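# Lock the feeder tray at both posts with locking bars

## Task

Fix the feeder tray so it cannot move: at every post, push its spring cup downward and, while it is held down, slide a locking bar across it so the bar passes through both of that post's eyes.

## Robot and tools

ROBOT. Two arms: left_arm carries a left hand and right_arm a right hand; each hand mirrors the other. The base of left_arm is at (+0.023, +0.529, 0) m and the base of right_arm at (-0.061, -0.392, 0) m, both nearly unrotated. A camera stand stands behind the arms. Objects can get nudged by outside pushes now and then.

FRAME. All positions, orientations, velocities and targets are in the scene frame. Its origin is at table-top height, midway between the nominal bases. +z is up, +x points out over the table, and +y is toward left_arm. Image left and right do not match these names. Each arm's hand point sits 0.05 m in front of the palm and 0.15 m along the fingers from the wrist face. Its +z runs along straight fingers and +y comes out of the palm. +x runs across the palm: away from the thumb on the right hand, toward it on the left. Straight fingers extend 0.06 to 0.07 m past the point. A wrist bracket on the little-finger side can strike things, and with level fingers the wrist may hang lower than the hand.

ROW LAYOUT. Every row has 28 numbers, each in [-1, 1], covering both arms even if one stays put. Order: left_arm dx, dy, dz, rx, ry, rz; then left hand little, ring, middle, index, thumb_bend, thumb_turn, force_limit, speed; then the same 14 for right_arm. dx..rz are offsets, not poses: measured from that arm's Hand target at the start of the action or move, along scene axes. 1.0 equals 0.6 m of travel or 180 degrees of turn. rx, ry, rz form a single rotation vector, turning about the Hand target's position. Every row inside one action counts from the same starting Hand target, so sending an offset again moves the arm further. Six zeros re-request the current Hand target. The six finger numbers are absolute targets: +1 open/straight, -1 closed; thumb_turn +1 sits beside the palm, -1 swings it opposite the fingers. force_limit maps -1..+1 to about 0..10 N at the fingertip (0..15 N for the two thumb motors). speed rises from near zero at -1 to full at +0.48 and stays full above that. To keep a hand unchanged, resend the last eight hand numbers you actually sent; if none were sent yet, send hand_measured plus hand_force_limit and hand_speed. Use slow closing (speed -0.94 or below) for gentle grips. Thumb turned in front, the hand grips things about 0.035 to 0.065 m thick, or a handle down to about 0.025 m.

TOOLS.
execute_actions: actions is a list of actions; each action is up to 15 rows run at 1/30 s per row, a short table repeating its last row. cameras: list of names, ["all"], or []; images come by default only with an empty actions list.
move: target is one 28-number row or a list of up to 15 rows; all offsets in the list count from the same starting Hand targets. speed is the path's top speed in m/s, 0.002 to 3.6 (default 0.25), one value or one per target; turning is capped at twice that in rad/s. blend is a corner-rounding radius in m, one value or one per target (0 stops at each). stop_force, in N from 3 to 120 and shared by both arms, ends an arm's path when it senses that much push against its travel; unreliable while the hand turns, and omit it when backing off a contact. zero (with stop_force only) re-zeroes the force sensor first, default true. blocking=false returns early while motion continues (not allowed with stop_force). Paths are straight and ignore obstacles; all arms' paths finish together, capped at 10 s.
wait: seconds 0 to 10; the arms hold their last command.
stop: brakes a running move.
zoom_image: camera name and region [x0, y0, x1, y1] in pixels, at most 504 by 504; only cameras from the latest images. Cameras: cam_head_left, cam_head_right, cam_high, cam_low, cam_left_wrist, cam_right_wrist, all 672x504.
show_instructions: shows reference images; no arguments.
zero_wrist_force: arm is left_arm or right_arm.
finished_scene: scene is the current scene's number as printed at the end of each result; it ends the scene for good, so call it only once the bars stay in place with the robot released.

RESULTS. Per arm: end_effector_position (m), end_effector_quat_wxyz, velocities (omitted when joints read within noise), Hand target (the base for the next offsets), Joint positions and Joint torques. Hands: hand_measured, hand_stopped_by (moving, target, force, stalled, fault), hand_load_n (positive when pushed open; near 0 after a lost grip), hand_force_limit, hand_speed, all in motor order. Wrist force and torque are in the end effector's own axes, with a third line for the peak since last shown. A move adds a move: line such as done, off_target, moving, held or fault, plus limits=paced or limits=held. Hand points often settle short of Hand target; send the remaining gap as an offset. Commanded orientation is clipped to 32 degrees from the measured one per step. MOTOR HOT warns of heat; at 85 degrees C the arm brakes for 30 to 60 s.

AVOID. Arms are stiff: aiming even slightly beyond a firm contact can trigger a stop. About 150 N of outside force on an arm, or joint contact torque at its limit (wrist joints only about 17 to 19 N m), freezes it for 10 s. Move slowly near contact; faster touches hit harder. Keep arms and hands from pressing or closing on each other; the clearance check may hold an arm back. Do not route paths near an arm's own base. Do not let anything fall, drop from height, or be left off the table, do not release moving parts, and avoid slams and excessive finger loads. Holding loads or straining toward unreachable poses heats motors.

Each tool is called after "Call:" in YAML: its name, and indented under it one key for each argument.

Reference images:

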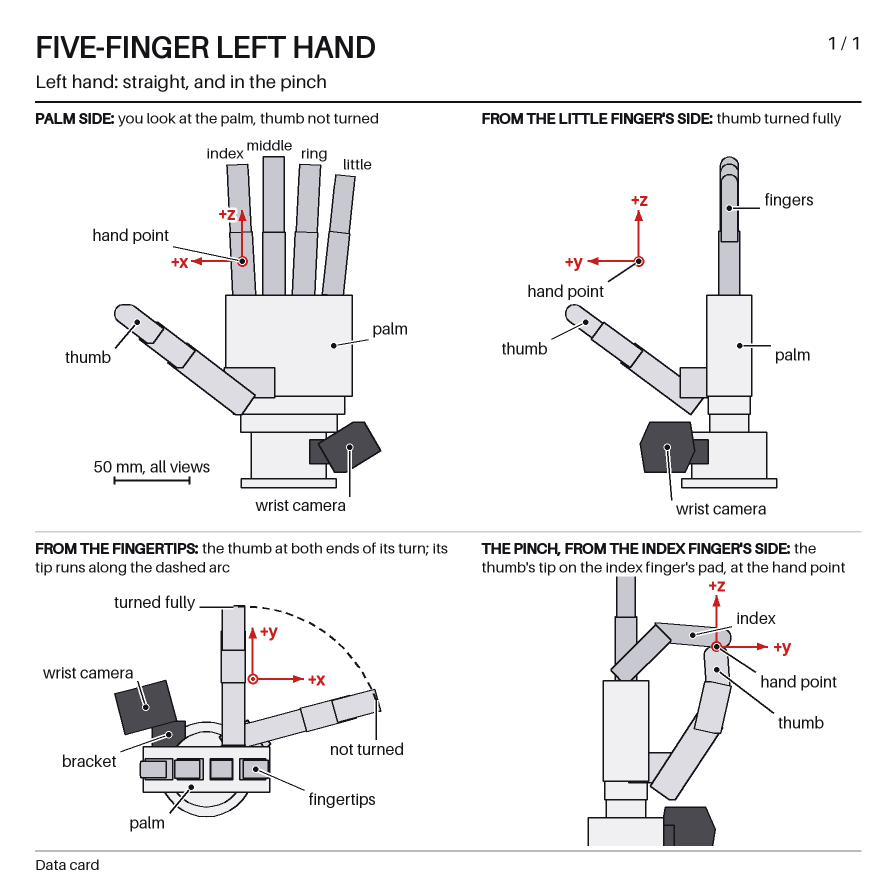

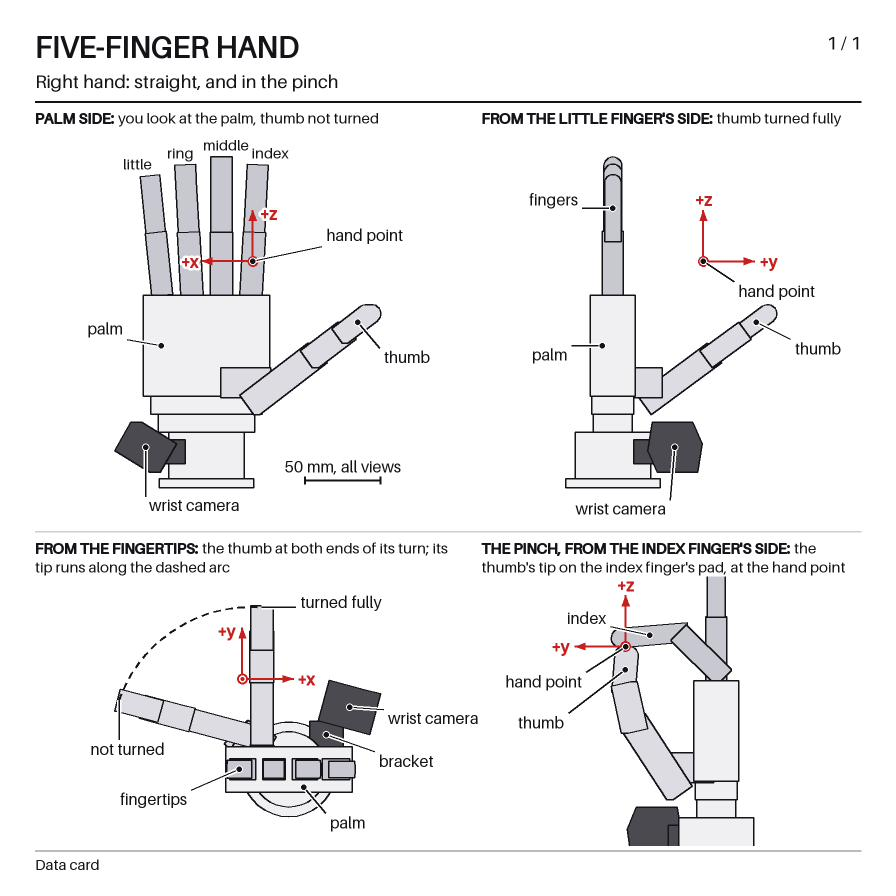

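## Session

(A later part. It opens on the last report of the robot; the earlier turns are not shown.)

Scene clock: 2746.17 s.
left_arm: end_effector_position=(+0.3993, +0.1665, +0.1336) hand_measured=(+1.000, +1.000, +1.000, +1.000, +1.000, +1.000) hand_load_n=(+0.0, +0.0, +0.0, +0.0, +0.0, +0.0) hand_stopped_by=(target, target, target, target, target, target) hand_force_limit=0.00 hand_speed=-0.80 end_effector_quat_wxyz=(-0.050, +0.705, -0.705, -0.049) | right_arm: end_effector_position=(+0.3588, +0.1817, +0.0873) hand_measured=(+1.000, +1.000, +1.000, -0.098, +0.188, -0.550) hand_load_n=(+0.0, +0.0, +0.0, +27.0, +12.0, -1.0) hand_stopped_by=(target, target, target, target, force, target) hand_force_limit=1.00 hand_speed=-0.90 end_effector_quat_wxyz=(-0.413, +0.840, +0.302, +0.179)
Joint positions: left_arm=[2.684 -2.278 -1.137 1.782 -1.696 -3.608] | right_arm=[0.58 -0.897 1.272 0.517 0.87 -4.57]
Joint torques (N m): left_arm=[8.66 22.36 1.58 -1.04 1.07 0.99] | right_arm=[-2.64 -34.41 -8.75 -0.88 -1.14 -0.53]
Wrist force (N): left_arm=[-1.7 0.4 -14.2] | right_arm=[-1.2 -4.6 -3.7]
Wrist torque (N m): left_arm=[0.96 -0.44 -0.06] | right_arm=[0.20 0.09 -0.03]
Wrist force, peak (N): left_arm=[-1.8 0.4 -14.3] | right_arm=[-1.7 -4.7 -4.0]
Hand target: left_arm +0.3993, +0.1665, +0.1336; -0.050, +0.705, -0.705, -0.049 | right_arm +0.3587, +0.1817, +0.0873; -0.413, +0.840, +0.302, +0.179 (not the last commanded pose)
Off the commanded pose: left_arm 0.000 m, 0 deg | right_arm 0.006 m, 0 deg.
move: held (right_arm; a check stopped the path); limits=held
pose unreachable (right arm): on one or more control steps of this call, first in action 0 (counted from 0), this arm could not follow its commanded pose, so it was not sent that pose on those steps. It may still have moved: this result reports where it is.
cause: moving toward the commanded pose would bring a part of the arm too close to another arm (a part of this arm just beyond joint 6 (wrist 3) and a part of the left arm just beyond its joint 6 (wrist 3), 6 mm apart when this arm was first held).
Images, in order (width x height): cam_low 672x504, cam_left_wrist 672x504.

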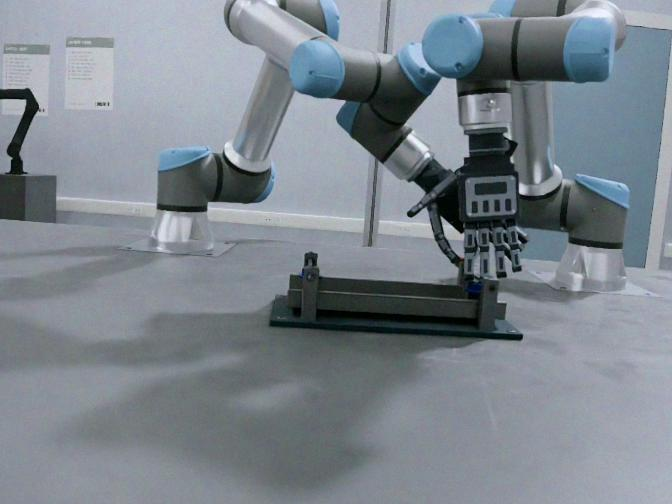

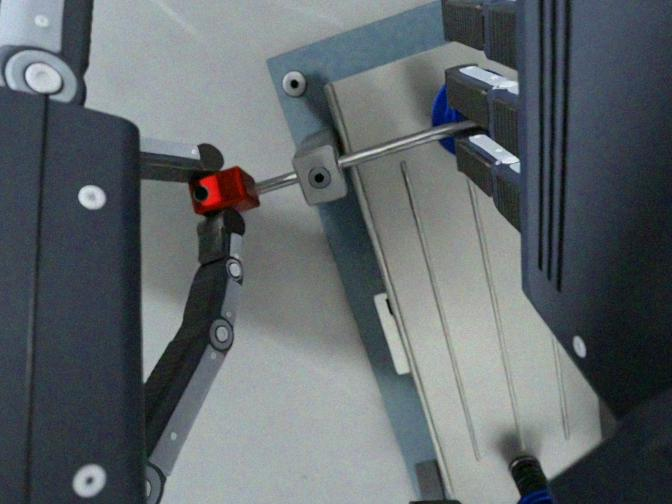

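Call:
move:
  target: [0,0,0.1,0,0,0,1,1,1,1,1,1,0,-0.8,0,0,0,0,0,0,1,1,1,-0.1,-0.1,-0.55,1,-0.9]
  speed: 0.03
  cameras: ["cam_low","cam_left_wrist","cam_right_wrist"]

Call:
zoom_image:
  camera: "cam_low"
  region: [451, 252, 511, 300]

Call:
zoom_image:
  camera: "cam_right_wrist"
  region: [400, 0, 672, 224]

Scene clock: 2779.33 s.
left_arm: end_effector_position=(+0.3993, +0.1665, +0.1336) hand_measured=(+1.000, +1.000, +1.000, +1.000, +1.000, +1.000) hand_load_n=(+0.0, +0.0, +0.0, +0.0, +0.0, +0.0) hand_stopped_by=(target, target, target, target, target, target) hand_force_limit=0.00 hand_speed=-0.80 end_effector_quat_wxyz=(-0.050, +0.705, -0.705, -0.049) | right_arm: end_effector_position=(+0.3587, +0.1817, +0.0873) hand_measured=(+1.000, +1.000, +1.000, -0.098, +0.188, -0.550) hand_load_n=(+0.0, +0.0, +0.0, +27.0, +12.0, -1.0) hand_stopped_by=(target, target, target, target, force, target) hand_force_limit=1.00 hand_speed=-0.90 end_effector_quat_wxyz=(-0.413, +0.840, +0.302, +0.179)
Joint positions: left_arm=[2.684 -2.278 -1.137 1.782 -1.696 -3.608] | right_arm=[0.58 -0.897 1.272 0.517 0.87 -4.57]
Joint torques (N m): left_arm=[8.58 22.4 0.94 -1.27 1.09 1.02] | right_arm=[7 -55.34 -1.3 -0.81 2.12 1.2]
Wrist force (N): left_arm=[-1.6 0.4 -14.1] | right_arm=[-1.1 -4.6 -3.9]
Wrist torque (N m): left_arm=[0.95 -0.45 -0.05] | right_arm=[0.20 0.09 -0.03]
Wrist force, peak (N): left_arm=[-1.6 0.4 -14.3] | right_arm=[-1.1 -4.8 -4.1]
Hand target: left_arm +0.3993, +0.1665, +0.1336; -0.050, +0.705, -0.705, -0.049 (not the last commanded pose) | right_arm +0.3587, +0.1817, +0.0873; -0.413, +0.840, +0.302, +0.179
Off the commanded pose: left_arm 0.060 m, 0 deg | right_arm 0.000 m, 0 deg.
move: held (left_arm; a check stopped the path); limits=held
pose unreachable (left arm): on one or more control steps of this call, first in action 0 (counted from 0), this arm could not follow its commanded pose, so it was not sent that pose on those steps. It may still have moved: this result reports where it is.
cause: moving toward the commanded pose would bring a part of the arm too close to another arm (a part of this arm just beyond joint 6 (wrist 3) and a part of the right arm just beyond its joint 6 (wrist 3), 5 mm apart when this arm was first held).
Images, in order (width x height): cam_low 672x504, cam_left_wrist 672x504, cam_right_wrist 672x504.

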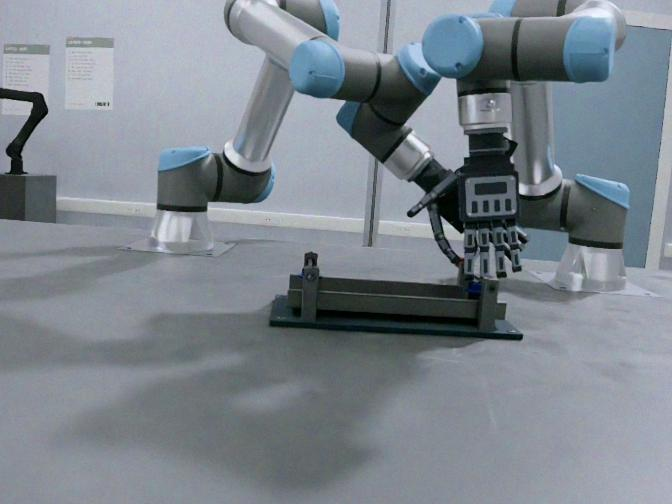

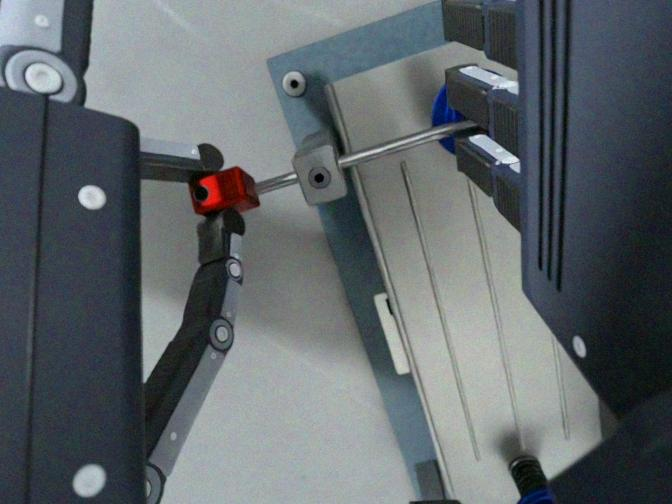

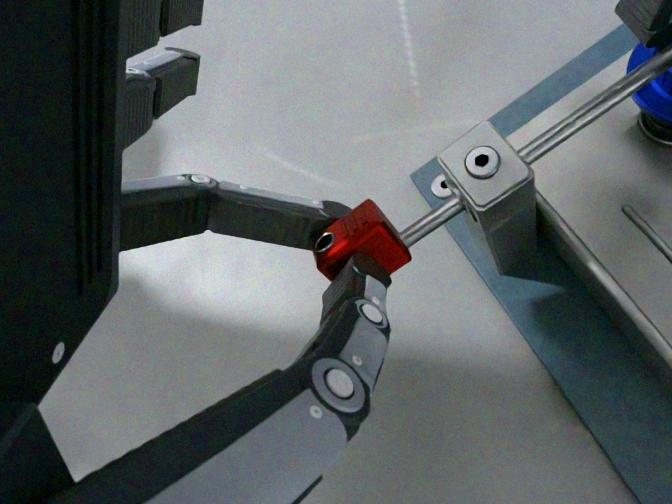

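Scaled by 8.400 from the camera's 672x504 image, which has a finer 960x720 frame.

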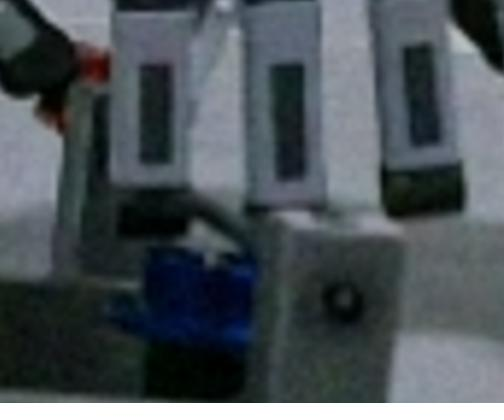

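Scaled by 1.853 from the camera's 672x504 image, which has a finer 960x720 frame.

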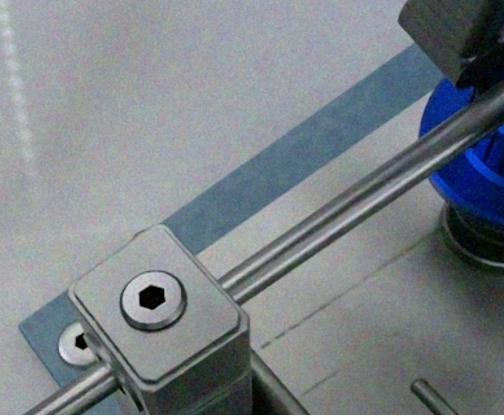

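Call:
move:
  target: [0.02,0,0.05,0,0,0,1,1,1,1,1,1,0,-0.8,0,0,0,0,0,0,1,1,1,-0.1,-0.1,-0.55,1,-0.9]
  speed: 0.03
  cameras: ["cam_low","cam_right_wrist"]

Call:
zoom_image:
  camera: "cam_low"
  region: [451, 252, 511, 300]

Scene clock: 2804.13 s.
left_arm: end_effector_position=(+0.4113, +0.1665, +0.1635) hand_measured=(+1.000, +1.000, +1.000, +1.000, +1.000, +1.000) hand_load_n=(+0.0, +0.0, +0.0, +0.0, +0.0, +0.0) hand_stopped_by=(target, target, target, target, target, target) hand_force_limit=0.00 hand_speed=-0.80 end_effector_quat_wxyz=(-0.050, +0.705, -0.705, -0.049) | right_arm: end_effector_position=(+0.3587, +0.1817, +0.0873) hand_measured=(+1.000, +1.000, +1.000, -0.098, +0.188, -0.550) hand_load_n=(+0.0, +0.0, +0.0, +27.0, +12.0, -1.5) hand_stopped_by=(target, target, target, target, force, target) hand_force_limit=1.00 hand_speed=-0.90 end_effector_quat_wxyz=(-0.413, +0.840, +0.302, +0.179)
Joint positions: left_arm=[2.693 -2.285 -1.048 1.7 -1.697 -3.599] | right_arm=[0.58 -0.897 1.272 0.517 0.87 -4.57]
Joint torques (N m): left_arm=[9.76 24.07 30.71 -5.4 -1.13 1.59] | right_arm=[6.74 -55.31 -2 0.07 2.15 1.11]
Wrist force (N): left_arm=[0.0 0.1 0.1] | right_arm=[-0.8 -4.5 -3.5]
Wrist torque (N m): left_arm=[0.10 -0.09 0.06] | right_arm=[0.21 0.14 -0.04]
Wrist force, peak (N): left_arm=[-1.7 0.4 -14.3] | right_arm=[-1.4 -4.8 -4.2]
Hand target: left_arm +0.4113, +0.1665, +0.1636; -0.050, +0.705, -0.705, -0.049 | right_arm +0.3587, +0.1817, +0.0873; -0.413, +0.840, +0.302, +0.179
Off the commanded pose: left_arm 0.000 m, 0 deg | right_arm 0.000 m, 0 deg.
move: done
Images, in order (width x height): cam_low 672x504, cam_right_wrist 672x504.

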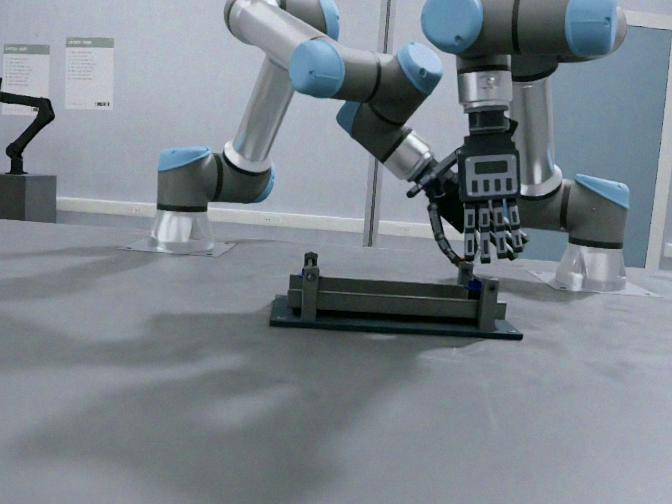

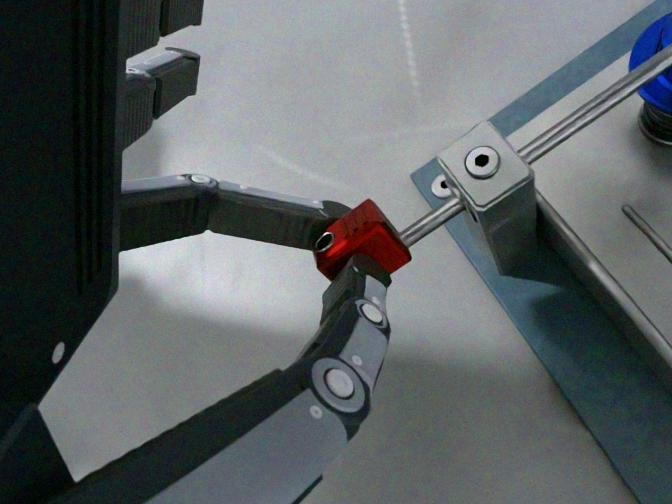

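Scaled by 8.400 from the camera's 672x504 image, which has a finer 960x720 frame.

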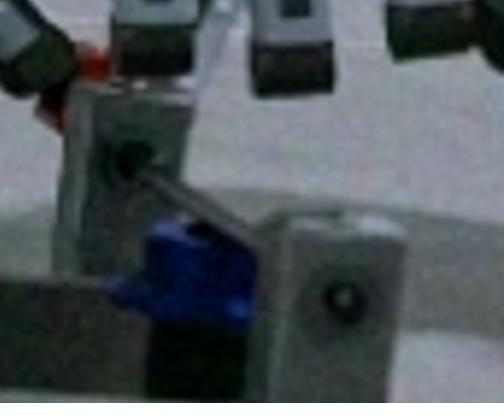

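Call:
move:
  target: [0.03,0.1,0.25,0,0,0,1,1,1,1,1,1,0,-0.8,0,0,0,0,0,0,1,1,1,-0.1,-0.1,-0.55,1,-0.9]
  speed: 0.12
  cameras: ["cam_low"]

Call:
move:
  target: [0,0,0,0,0,0,1,1,1,1,1,1,0,-0.8,0.0133,0.0008,0,0,0,0,1,1,1,-0.1,-0.1,-0.55,1,-0.9]
  speed: 0.015
  stop_force: 8
  cameras: ["cam_low","cam_right_wrist"]

Call:
zoom_image:
  camera: "cam_low"
  region: [451, 252, 511, 300]

Scene clock: 2814.90 s.
left_arm: end_effector_position=(+0.4293, +0.2265, +0.3135) hand_measured=(+1.000, +1.000, +1.000, +1.000, +1.000, +1.000) hand_load_n=(+0.0, +0.0, +0.0, +0.0, +0.0, +0.0) hand_stopped_by=(target, target, target, target, target, target) hand_force_limit=0.00 hand_speed=-0.80 end_effector_quat_wxyz=(-0.050, +0.705, -0.705, -0.049) | right_arm: end_effector_position=(+0.3587, +0.1817, +0.0873) hand_measured=(+1.000, +1.000, +1.000, -0.098, +0.188, -0.550) hand_load_n=(+0.0, +0.0, +0.0, +27.0, +12.0, -1.0) hand_stopped_by=(target, target, target, target, force, target) hand_force_limit=1.00 hand_speed=-0.90 end_effector_quat_wxyz=(-0.413, +0.840, +0.302, +0.179)
Joint positions: left_arm=[2.806 -2.211 -0.783 1.377 -1.703 -3.485] | right_arm=[0.58 -0.897 1.272 0.517 0.87 -4.57]
Joint torques (N m): left_arm=[10.25 21.59 34.87 -5.44 -1.04 1.57] | right_arm=[5.88 -55.27 -1.62 1.9 2.12 1.12]
Wrist force (N): left_arm=[-0.2 0.2 0.1] | right_arm=[-0.8 -4.7 -3.6]
Wrist torque (N m): left_arm=[0.12 -0.07 0.04] | right_arm=[0.18 0.14 -0.04]
Wrist force, peak (N): left_arm=[0.5 0.0 1.1] | right_arm=[-0.8 -4.9 -3.8]
Hand target: left_arm +0.4293, +0.2265, +0.3136; -0.050, +0.705, -0.705, -0.049 | right_arm +0.3587, +0.1817, +0.0873; -0.413, +0.840, +0.302, +0.179
Off the commanded pose: left_arm 0.000 m, 0 deg | right_arm 0.000 m, 0 deg.
move: done
Images, in order (width x height): cam_low 672x504.

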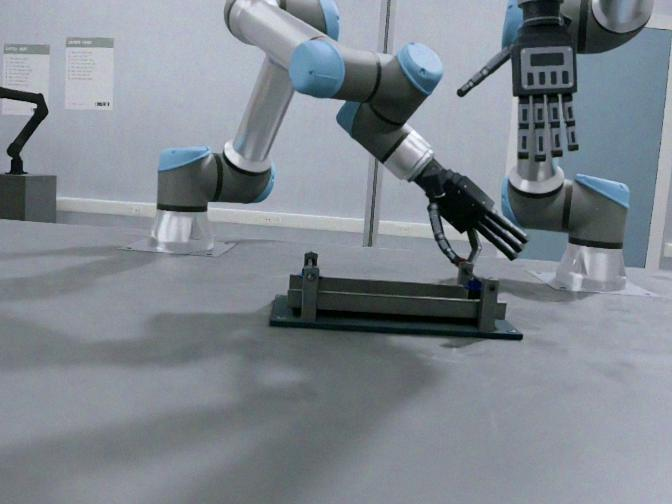

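Scene clock: 2816.40 s.
left_arm: end_effector_position=(+0.4293, +0.2265, +0.3136) hand_measured=(+1.000, +1.000, +1.000, +1.000, +1.000, +1.000) hand_load_n=(+0.0, +0.0, +0.0, +0.0, +0.0, +0.0) hand_stopped_by=(target, target, target, target, target, target) hand_force_limit=0.00 hand_speed=-0.80 end_effector_quat_wxyz=(-0.050, +0.705, -0.705, -0.049) | right_arm: end_effector_position=(+0.3667, +0.1822, +0.0873) hand_measured=(+1.000, +1.000, +1.000, -0.098, +0.188, -0.550) hand_load_n=(+0.0, -0.5, +0.0, +28.5, +10.0, +2.0) hand_stopped_by=(target, target, target, target, force, target) hand_force_limit=1.00 hand_speed=-0.90 end_effector_quat_wxyz=(-0.413, +0.840, +0.302, +0.179)
Joint positions: left_arm=[2.806 -2.211 -0.783 1.377 -1.703 -3.485] | right_arm=[0.573 -0.882 1.247 0.532 0.865 -4.577]
Joint torques (N m): left_arm=[9.84 22.18 33.25 -5.42 -1.23 1.56] | right_arm=[-13.24 -20.73 -37.33 1.25 -1.69 -2.44]
Wrist force (N): left_arm=[-0.1 0.1 0.2] | right_arm=[-4.1 -7.5 -4.2]
Wrist torque (N m): left_arm=[0.11 -0.08 0.05] | right_arm=[0.15 0.14 -0.02]
Wrist force, peak (N): left_arm=[0.1 0.2 0.3] | right_arm=[-5.6 -8.6 -4.4]
Hand target: left_arm +0.4293, +0.2265, +0.3136; -0.050, +0.705, -0.705, -0.049 | right_arm +0.3667, +0.1822, +0.0873; -0.413, +0.840, +0.302, +0.179
Off the commanded pose: left_arm 0.000 m, 0 deg | right_arm 0.000 m, 0 deg.
move: done
Images, in order (width x height): cam_low 672x504, cam_right_wrist 672x504.

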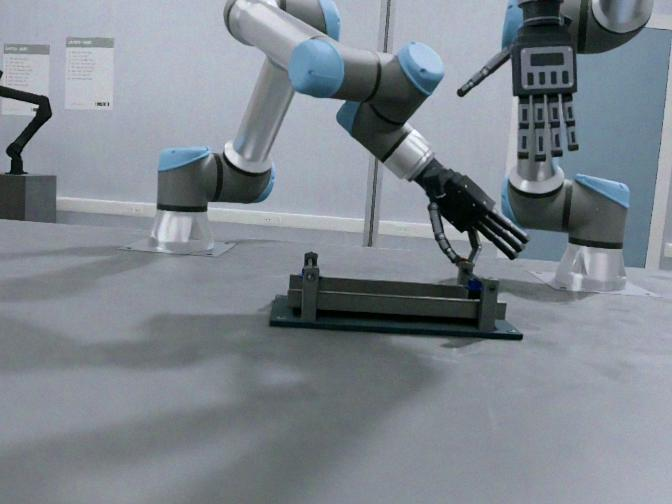

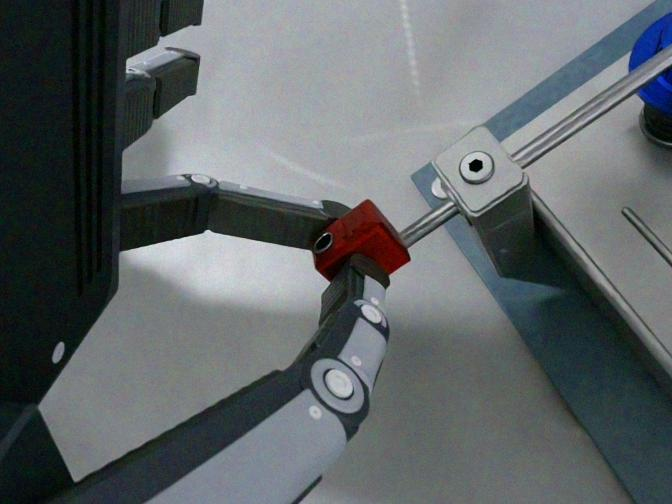

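Scaled by 8.400 from the camera's 672x504 image, which has a finer 960x720 frame.

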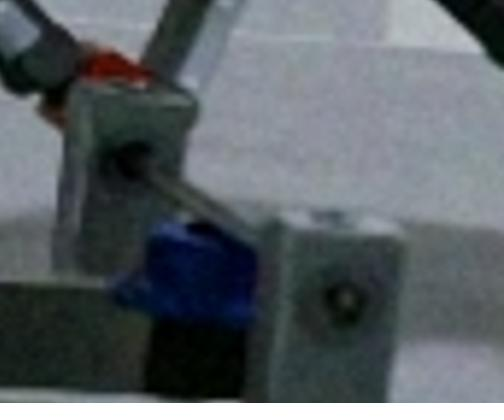

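Call:
zoom_image:
  camera: "cam_low"
  region: [288, 244, 348, 292]

Call:
zoom_image:
  camera: "cam_low"
  region: [476, 274, 506, 298]

Call:
wait:
  seconds: 0
  cameras: ["cam_left_wrist"]

Scaled by 8.400 from the camera's 672x504 image, which has a finer 960x720 frame.

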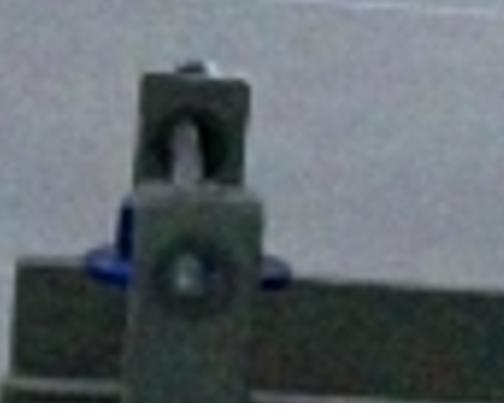

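Scaled by 16.800 from the camera's 672x504 image, which has a finer 960x720 frame.

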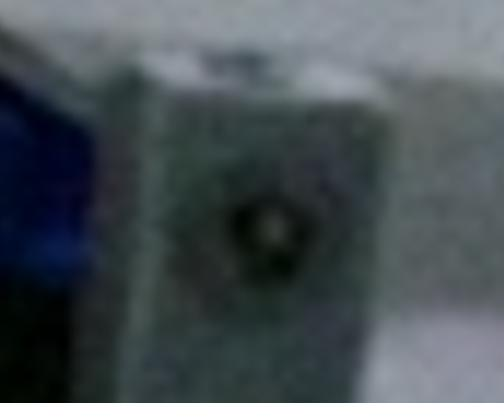

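Scene clock: 2830.53 s.
left_arm: end_effector_position=(+0.4293, +0.2265, +0.3136) hand_measured=(+1.000, +1.000, +1.000, +1.000, +1.000, +1.000) hand_load_n=(+0.0, +0.0, +0.0, +0.0, -0.5, +0.0) hand_stopped_by=(target, target, target, target, target, target) hand_force_limit=0.00 hand_speed=-0.80 end_effector_quat_wxyz=(-0.050, +0.705, -0.705, -0.049) | right_arm: end_effector_position=(+0.3667, +0.1822, +0.0873) hand_measured=(+1.000, +1.000, +1.000, -0.098, +0.188, -0.550) hand_load_n=(+0.0, +0.0, +0.0, +28.5, +10.0, +2.0) hand_stopped_by=(target, target, target, target, force, target) hand_force_limit=1.00 hand_speed=-0.90 end_effector_quat_wxyz=(-0.413, +0.840, +0.302, +0.179)
Joint positions: left_arm=[2.806 -2.211 -0.783 1.377 -1.703 -3.485] | right_arm=[0.573 -0.882 1.247 0.532 0.865 -4.577]
Joint torques (N m): left_arm=[10.38 22.56 32.41 -5.42 -1.24 1.62] | right_arm=[-13.94 -20.51 -36.87 1.23 -1.76 -2.39]
Wrist force (N): left_arm=[0.0 0.0 0.1] | right_arm=[-4.1 -7.3 -4.2]
Wrist torque (N m): left_arm=[0.09 -0.10 0.06] | right_arm=[0.18 0.13 -0.02]
Wrist force, peak (N): left_arm=[-0.1 0.2 0.4] | right_arm=[-4.2 -7.5 -4.4]
Hand target: left_arm +0.4293, +0.2265, +0.3136; -0.050, +0.705, -0.705, -0.049 | right_arm +0.3667, +0.1822, +0.0873; -0.413, +0.840, +0.302, +0.179
Off the commanded pose: left_arm 0.000 m, 0 deg | right_arm 0.000 m, 0 deg.
Images, in order (width x height): cam_left_wrist 672x504.

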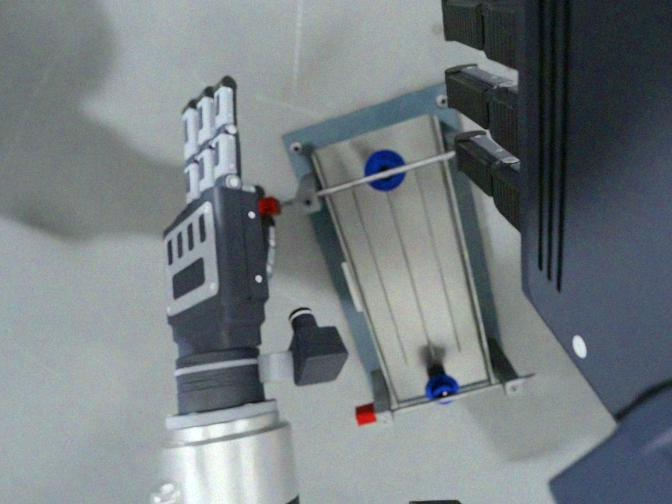

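Call:
move:
  target: [0.13,-0.02,0,0,0,0,1,1,1,1,1,1,0,-0.8,0,0,0,0,0,0,1,1,1,-0.1,-0.1,-0.55,1,-0.9]
  speed: 0.12
  cameras: ["cam_left_wrist"]

Call:
zoom_image:
  camera: "cam_left_wrist"
  region: [150, 100, 450, 300]

Scene clock: 2839.40 s.
left_arm: end_effector_position=(+0.5064, +0.2150, +0.3130) hand_measured=(+1.000, +1.000, +1.000, +1.000, +1.000, +1.000) hand_load_n=(+0.0, +0.0, +0.0, +0.0, +0.0, +0.0) hand_stopped_by=(target, target, target, target, target, target) hand_force_limit=0.00 hand_speed=-0.80 end_effector_quat_wxyz=(-0.050, +0.706, -0.705, -0.044) | right_arm: end_effector_position=(+0.3667, +0.1822, +0.0873) hand_measured=(+1.000, +1.000, +1.000, -0.098, +0.188, -0.550) hand_load_n=(+0.0, +0.0, +0.0, +28.5, +10.5, +2.5) hand_stopped_by=(target, target, target, target, force, target) hand_force_limit=1.00 hand_speed=-0.90 end_effector_quat_wxyz=(-0.413, +0.840, +0.302, +0.179)
Joint positions: left_arm=[2.832 -2.613 -0.035 1.044 -1.7 -3.461] | right_arm=[0.573 -0.882 1.247 0.532 0.865 -4.577]
Joint torques (N m): left_arm=[-1.42 30.62 30.78 -5.69 1.43 1.66] | right_arm=[-12.92 -20.83 -37.1 1.27 -1.7 -2.52]
Wrist force (N): left_arm=[0.0 -0.1 -0.2] | right_arm=[-4.1 -7.2 -4.0]
Wrist torque (N m): left_arm=[0.08 -0.10 0.07] | right_arm=[0.18 0.13 -0.01]
Wrist force, peak (N): left_arm=[-0.1 0.9 0.1] | right_arm=[-4.3 -7.5 -4.4]
Hand target: left_arm +0.5073, +0.2145, +0.3136; -0.050, +0.705, -0.705, -0.049 | right_arm +0.3667, +0.1822, +0.0873; -0.413, +0.840, +0.302, +0.179
Off the commanded pose: left_arm 0.001 m, 1 deg | right_arm 0.000 m, 0 deg.
elbow stopped short (left arm): the move would have taken joint 3 (elbow) straighter than the controller allows.
move: done
Images, in order (width x height): cam_left_wrist 672x504.

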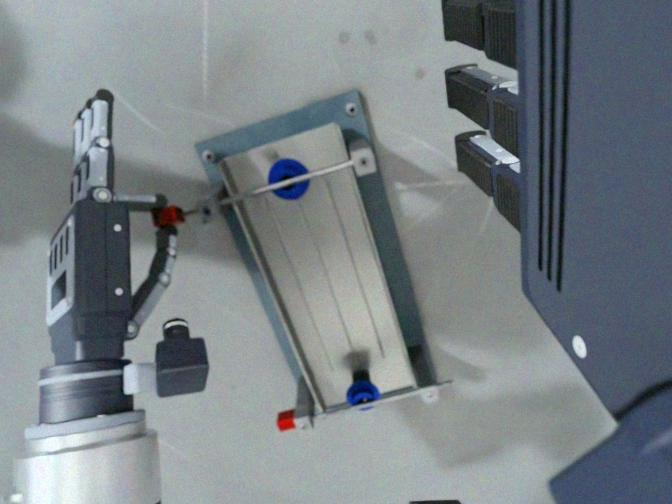

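Scaled by 1.680 from the camera's 672x504 image, which has a finer 960x720 frame.

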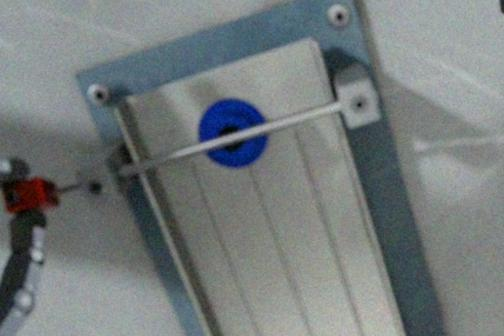

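Call:
zoom_image:
  camera: "cam_left_wrist"
  region: [140, 160, 280, 260]

Call:
zoom_image:
  camera: "cam_left_wrist"
  region: [300, 110, 440, 210]

Call:
zoom_image:
  camera: "cam_left_wrist"
  region: [380, 340, 480, 420]

Scaled by 3.600 from the camera's 672x504 image, which has a finer 960x720 frame.

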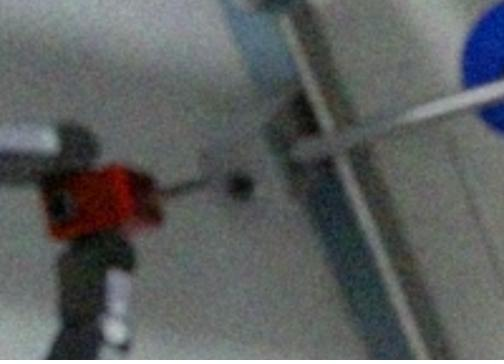

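Scaled by 3.600 from the camera's 672x504 image, which has a finer 960x720 frame.

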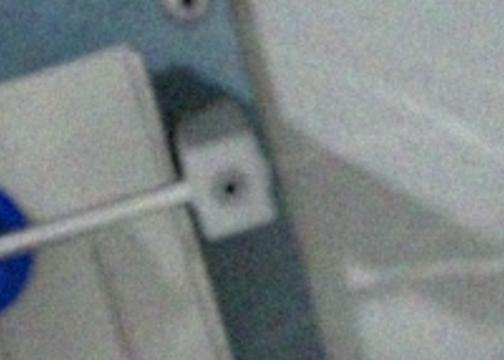

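Scaled by 5.040 from the camera's 672x504 image, which has a finer 960x720 frame.

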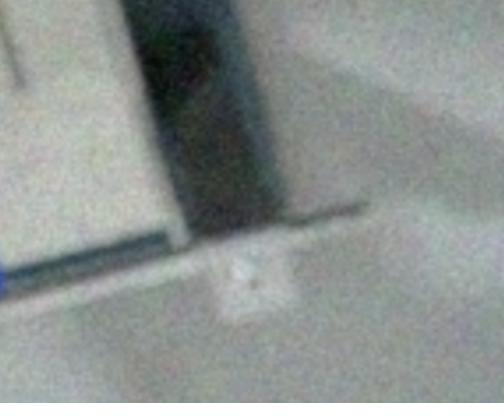

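Call:
move:
  target: [0,0,0,0,0,0,1,1,1,1,1,1,0,-0.8,0.010,0.0006,0.003,0,0,0,1,1,1,-0.1,-0.1,-0.55,1,-0.9]
  speed: 0.015
  stop_force: 9
  cameras: ["cam_left_wrist"]

Call:
zoom_image:
  camera: "cam_left_wrist"
  region: [140, 160, 280, 260]

Call:
zoom_image:
  camera: "cam_left_wrist"
  region: [300, 110, 440, 210]

Scene clock: 2864.33 s.
left_arm: end_effector_position=(+0.5065, +0.2150, +0.3130) hand_measured=(+1.000, +1.000, +1.000, +1.000, +1.000, +1.000) hand_load_n=(+0.0, +0.0, +0.0, +0.0, +0.0, +0.0) hand_stopped_by=(target, target, target, target, target, target) hand_force_limit=0.00 hand_speed=-0.80 end_effector_quat_wxyz=(-0.050, +0.706, -0.705, -0.044) | right_arm: end_effector_position=(+0.3727, +0.1826, +0.0891) hand_measured=(+1.000, +1.000, +1.000, -0.098, +0.188, -0.550) hand_load_n=(+0.0, +0.0, +0.0, +28.0, +10.5, +2.0) hand_stopped_by=(target, target, target, target, force, target) hand_force_limit=1.00 hand_speed=-0.90 end_effector_quat_wxyz=(-0.413, +0.840, +0.302, +0.179)
Joint positions: left_arm=[2.832 -2.614 -0.035 1.044 -1.7 -3.461] | right_arm=[0.568 -0.872 1.226 0.547 0.862 -4.582]
Joint torques (N m): left_arm=[9.28 32.53 30.15 -4.37 1.41 1.64] | right_arm=[-12.68 -20.78 -36.99 1.35 -1.82 -2.41]
Wrist force (N): left_arm=[0.0 0.0 -0.1] | right_arm=[-3.7 -6.9 -4.3]
Wrist torque (N m): left_arm=[0.09 -0.09 0.06] | right_arm=[0.20 0.15 -0.02]
Wrist force, peak (N): left_arm=[0.0 -0.2 0.3] | right_arm=[-5.5 -8.3 -4.3]
Hand target: left_arm +0.5073, +0.2145, +0.3136; -0.050, +0.705, -0.705, -0.049 | right_arm +0.3727, +0.1826, +0.0891; -0.413, +0.840, +0.302, +0.179
Off the commanded pose: left_arm 0.001 m, 1 deg | right_arm 0.000 m, 0 deg.
elbow stopped short (left arm): the move would have taken joint 3 (elbow) straighter than the controller allows.
move: done
Images, in order (width x height): cam_left_wrist 672x504.

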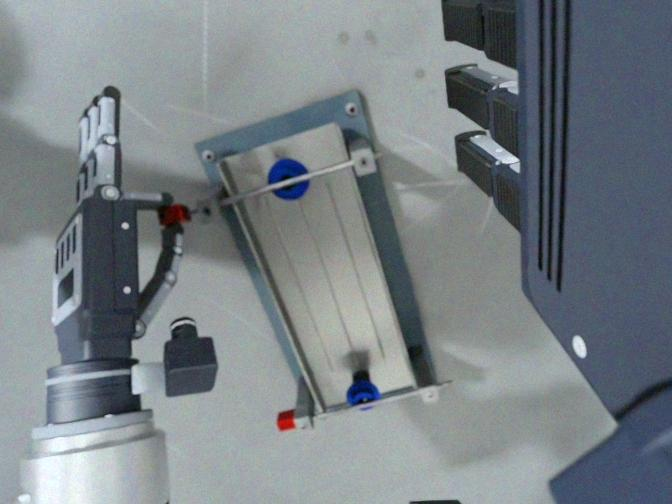

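Scaled by 3.600 from the camera's 672x504 image, which has a finer 960x720 frame.

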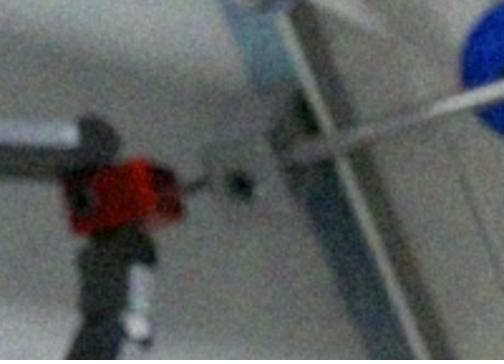

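Scaled by 3.600 from the camera's 672x504 image, which has a finer 960x720 frame.

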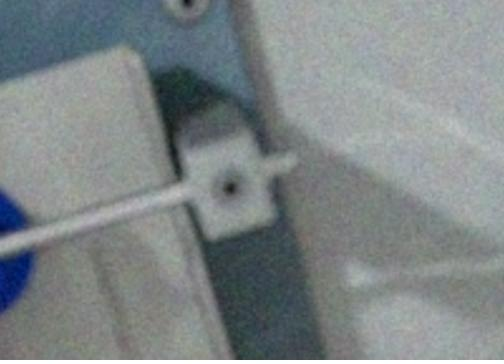

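Call:
move:
  target: [0,0,0,0,0,0,1,1,1,1,1,1,0,-0.8,0.009,0.0006,0.001,0,0,0,1,1,1,-0.1,-0.1,-0.55,1,-0.9]
  speed: 0.015
  stop_force: 9
  cameras: ["cam_left_wrist","cam_right_wrist"]

Call:
zoom_image:
  camera: "cam_left_wrist"
  region: [140, 160, 280, 260]

Call:
zoom_image:
  camera: "cam_right_wrist"
  region: [300, 60, 540, 300]

Scene clock: 2874.93 s.
left_arm: end_effector_position=(+0.5065, +0.2150, +0.3130) hand_measured=(+1.000, +1.000, +1.000, +1.000, +1.000, +1.000) hand_load_n=(+0.0, +0.0, +0.0, +0.0, +0.0, +0.0) hand_stopped_by=(target, target, target, target, target, target) hand_force_limit=0.00 hand_speed=-0.80 end_effector_quat_wxyz=(-0.050, +0.706, -0.705, -0.044) | right_arm: end_effector_position=(+0.3781, +0.1829, +0.0897) hand_measured=(+1.000, +1.000, +1.000, -0.098, +0.188, -0.550) hand_load_n=(+0.0, +0.0, +0.0, +28.0, +10.5, +1.5) hand_stopped_by=(target, target, target, target, force, target) hand_force_limit=1.00 hand_speed=-0.90 end_effector_quat_wxyz=(-0.413, +0.840, +0.302, +0.179)
Joint positions: left_arm=[2.832 -2.614 -0.035 1.044 -1.7 -3.461] | right_arm=[0.564 -0.862 1.207 0.558 0.859 -4.587]
Joint torques (N m): left_arm=[8.36 41.19 30.74 -1.56 1.45 1.51] | right_arm=[-12.79 -21.15 -37.16 1.32 -1.87 -2.46]
Wrist force (N): left_arm=[0.0 -0.1 0.1] | right_arm=[-3.7 -6.6 -3.9]
Wrist torque (N m): left_arm=[0.07 -0.10 0.06] | right_arm=[0.19 0.16 -0.02]
Wrist force, peak (N): left_arm=[-0.2 -0.2 0.4] | right_arm=[-5.0 -7.7 -4.3]
Hand target: left_arm +0.5073, +0.2145, +0.3136; -0.050, +0.705, -0.705, -0.049 | right_arm +0.3781, +0.1829, +0.0897; -0.413, +0.840, +0.302, +0.179
Off the commanded pose: left_arm 0.001 m, 1 deg | right_arm 0.000 m, 0 deg.
elbow stopped short (left arm): the move would have taken joint 3 (elbow) straighter than the controller allows.
move: done
Images, in order (width x height): cam_left_wrist 672x504, cam_right_wrist 672x504.

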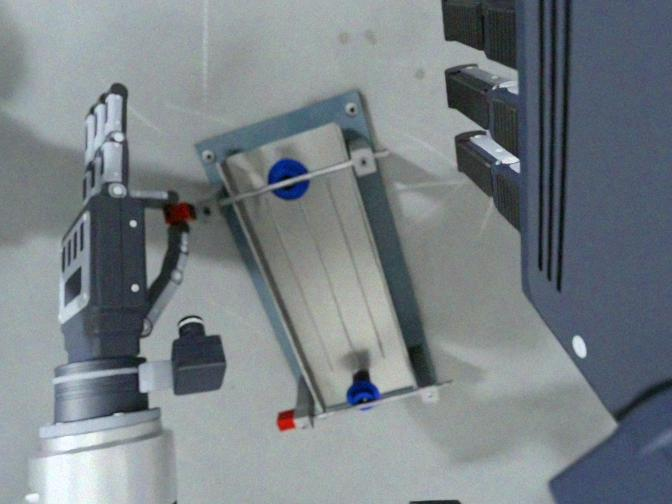

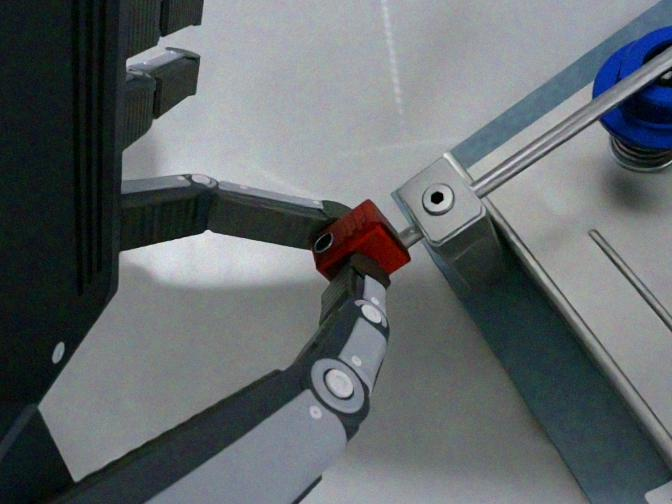

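Scaled by 3.600 from the camera's 672x504 image, which has a finer 960x720 frame.

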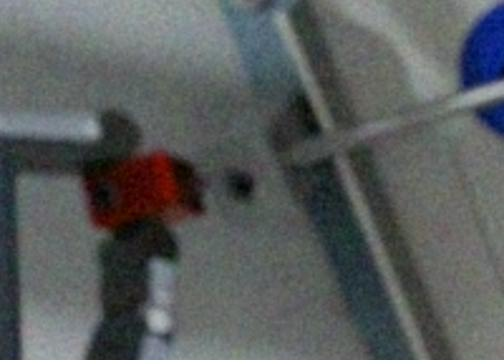

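Scaled by 2.100 from the camera's 672x504 image, which has a finer 960x720 frame.

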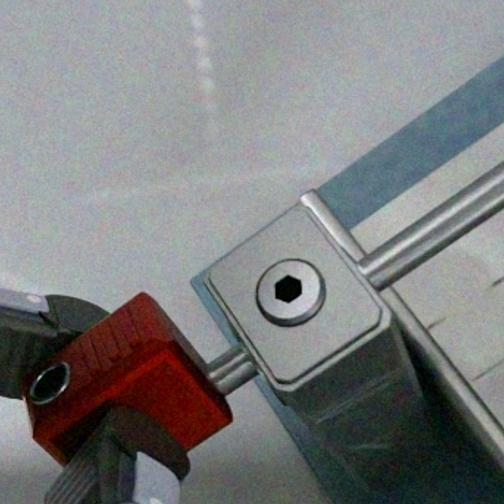

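Call:
move:
  target: [0,0,0,0,0,0,1,1,1,1,1,1,0,-0.8,0.0117,0.0007,0.001,0,0,0,1,1,1,-0.1,-0.1,-0.55,1,-0.9]
  speed: 0.012
  stop_force: 9
  cameras: ["cam_right_wrist","cam_left_wrist"]

Call:
zoom_image:
  camera: "cam_right_wrist"
  region: [300, 60, 540, 300]

Scene clock: 2885.17 s.
left_arm: end_effector_position=(+0.5065, +0.2150, +0.3130) hand_measured=(+1.000, +1.000, +1.000, +1.000, +1.000, +1.000) hand_load_n=(+0.0, +0.0, +0.5, +0.0, +0.0, +0.0) hand_stopped_by=(target, target, target, target, target, target) hand_force_limit=0.00 hand_speed=-0.80 end_effector_quat_wxyz=(-0.050, +0.706, -0.705, -0.044) | right_arm: end_effector_position=(+0.3851, +0.1833, +0.0903) hand_measured=(+1.000, +1.000, +1.000, -0.098, +0.188, -0.550) hand_load_n=(+0.0, +0.0, +0.0, +28.0, +10.5, +5.0) hand_stopped_by=(target, target, target, target, force, target) hand_force_limit=1.00 hand_speed=-0.90 end_effector_quat_wxyz=(-0.413, +0.840, +0.302, +0.179)
Joint positions: left_arm=[2.832 -2.614 -0.035 1.044 -1.7 -3.461] | right_arm=[0.558 -0.849 1.184 0.573 0.856 -4.593]
Joint torques (N m): left_arm=[9.39 50.66 30 0.03 1.34 1.5] | right_arm=[-15.51 -23 -41.28 0.12 -1.44 -3.07]
Wrist force (N): left_arm=[-0.1 0.0 0.2] | right_arm=[-9.8 -8.1 -4.6]
Wrist torque (N m): left_arm=[0.07 -0.06 0.05] | right_arm=[0.18 0.10 0.01]
Wrist force, peak (N): left_arm=[-0.2 0.2 -0.3] | right_arm=[-9.8 -8.3 -4.5]
Hand target: left_arm +0.5073, +0.2145, +0.3136; -0.050, +0.705, -0.705, -0.049 | right_arm +0.3851, +0.1833, +0.0903; -0.413, +0.840, +0.302, +0.179
Off the commanded pose: left_arm 0.001 m, 1 deg | right_arm 0.000 m, 0 deg.
elbow stopped short (left arm): the move would have taken joint 3 (elbow) straighter than the controller allows.
move: done
Images, in order (width x height): cam_left_wrist 672x504, cam_right_wrist 672x504.

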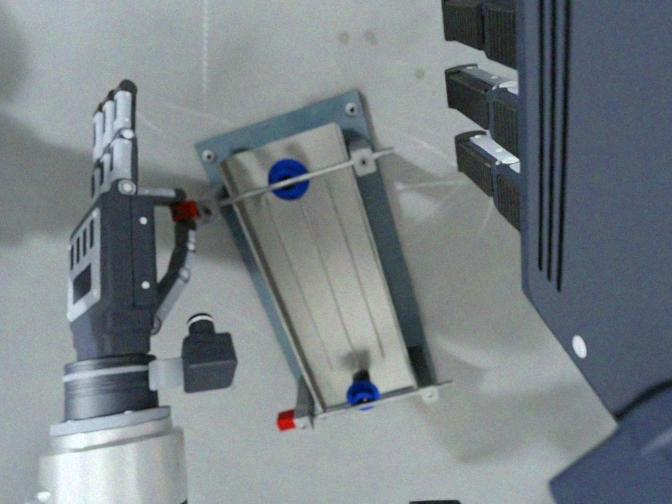

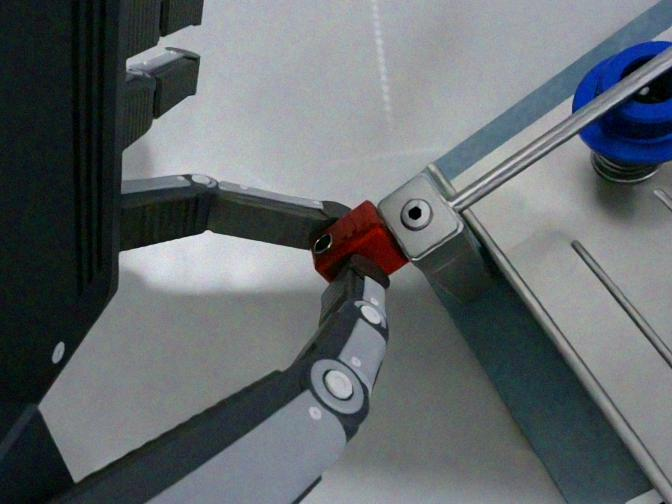

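Scaled by 2.100 from the camera's 672x504 image, which has a finer 960x720 frame.

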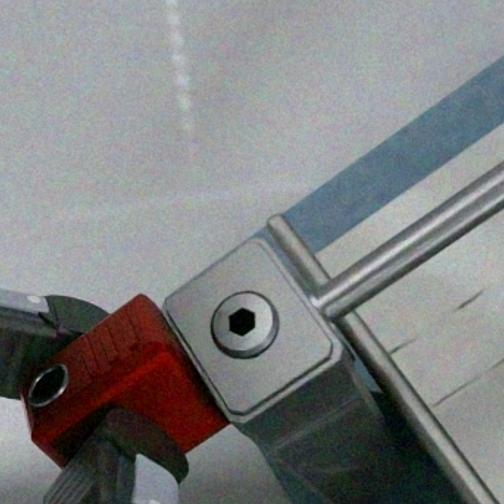

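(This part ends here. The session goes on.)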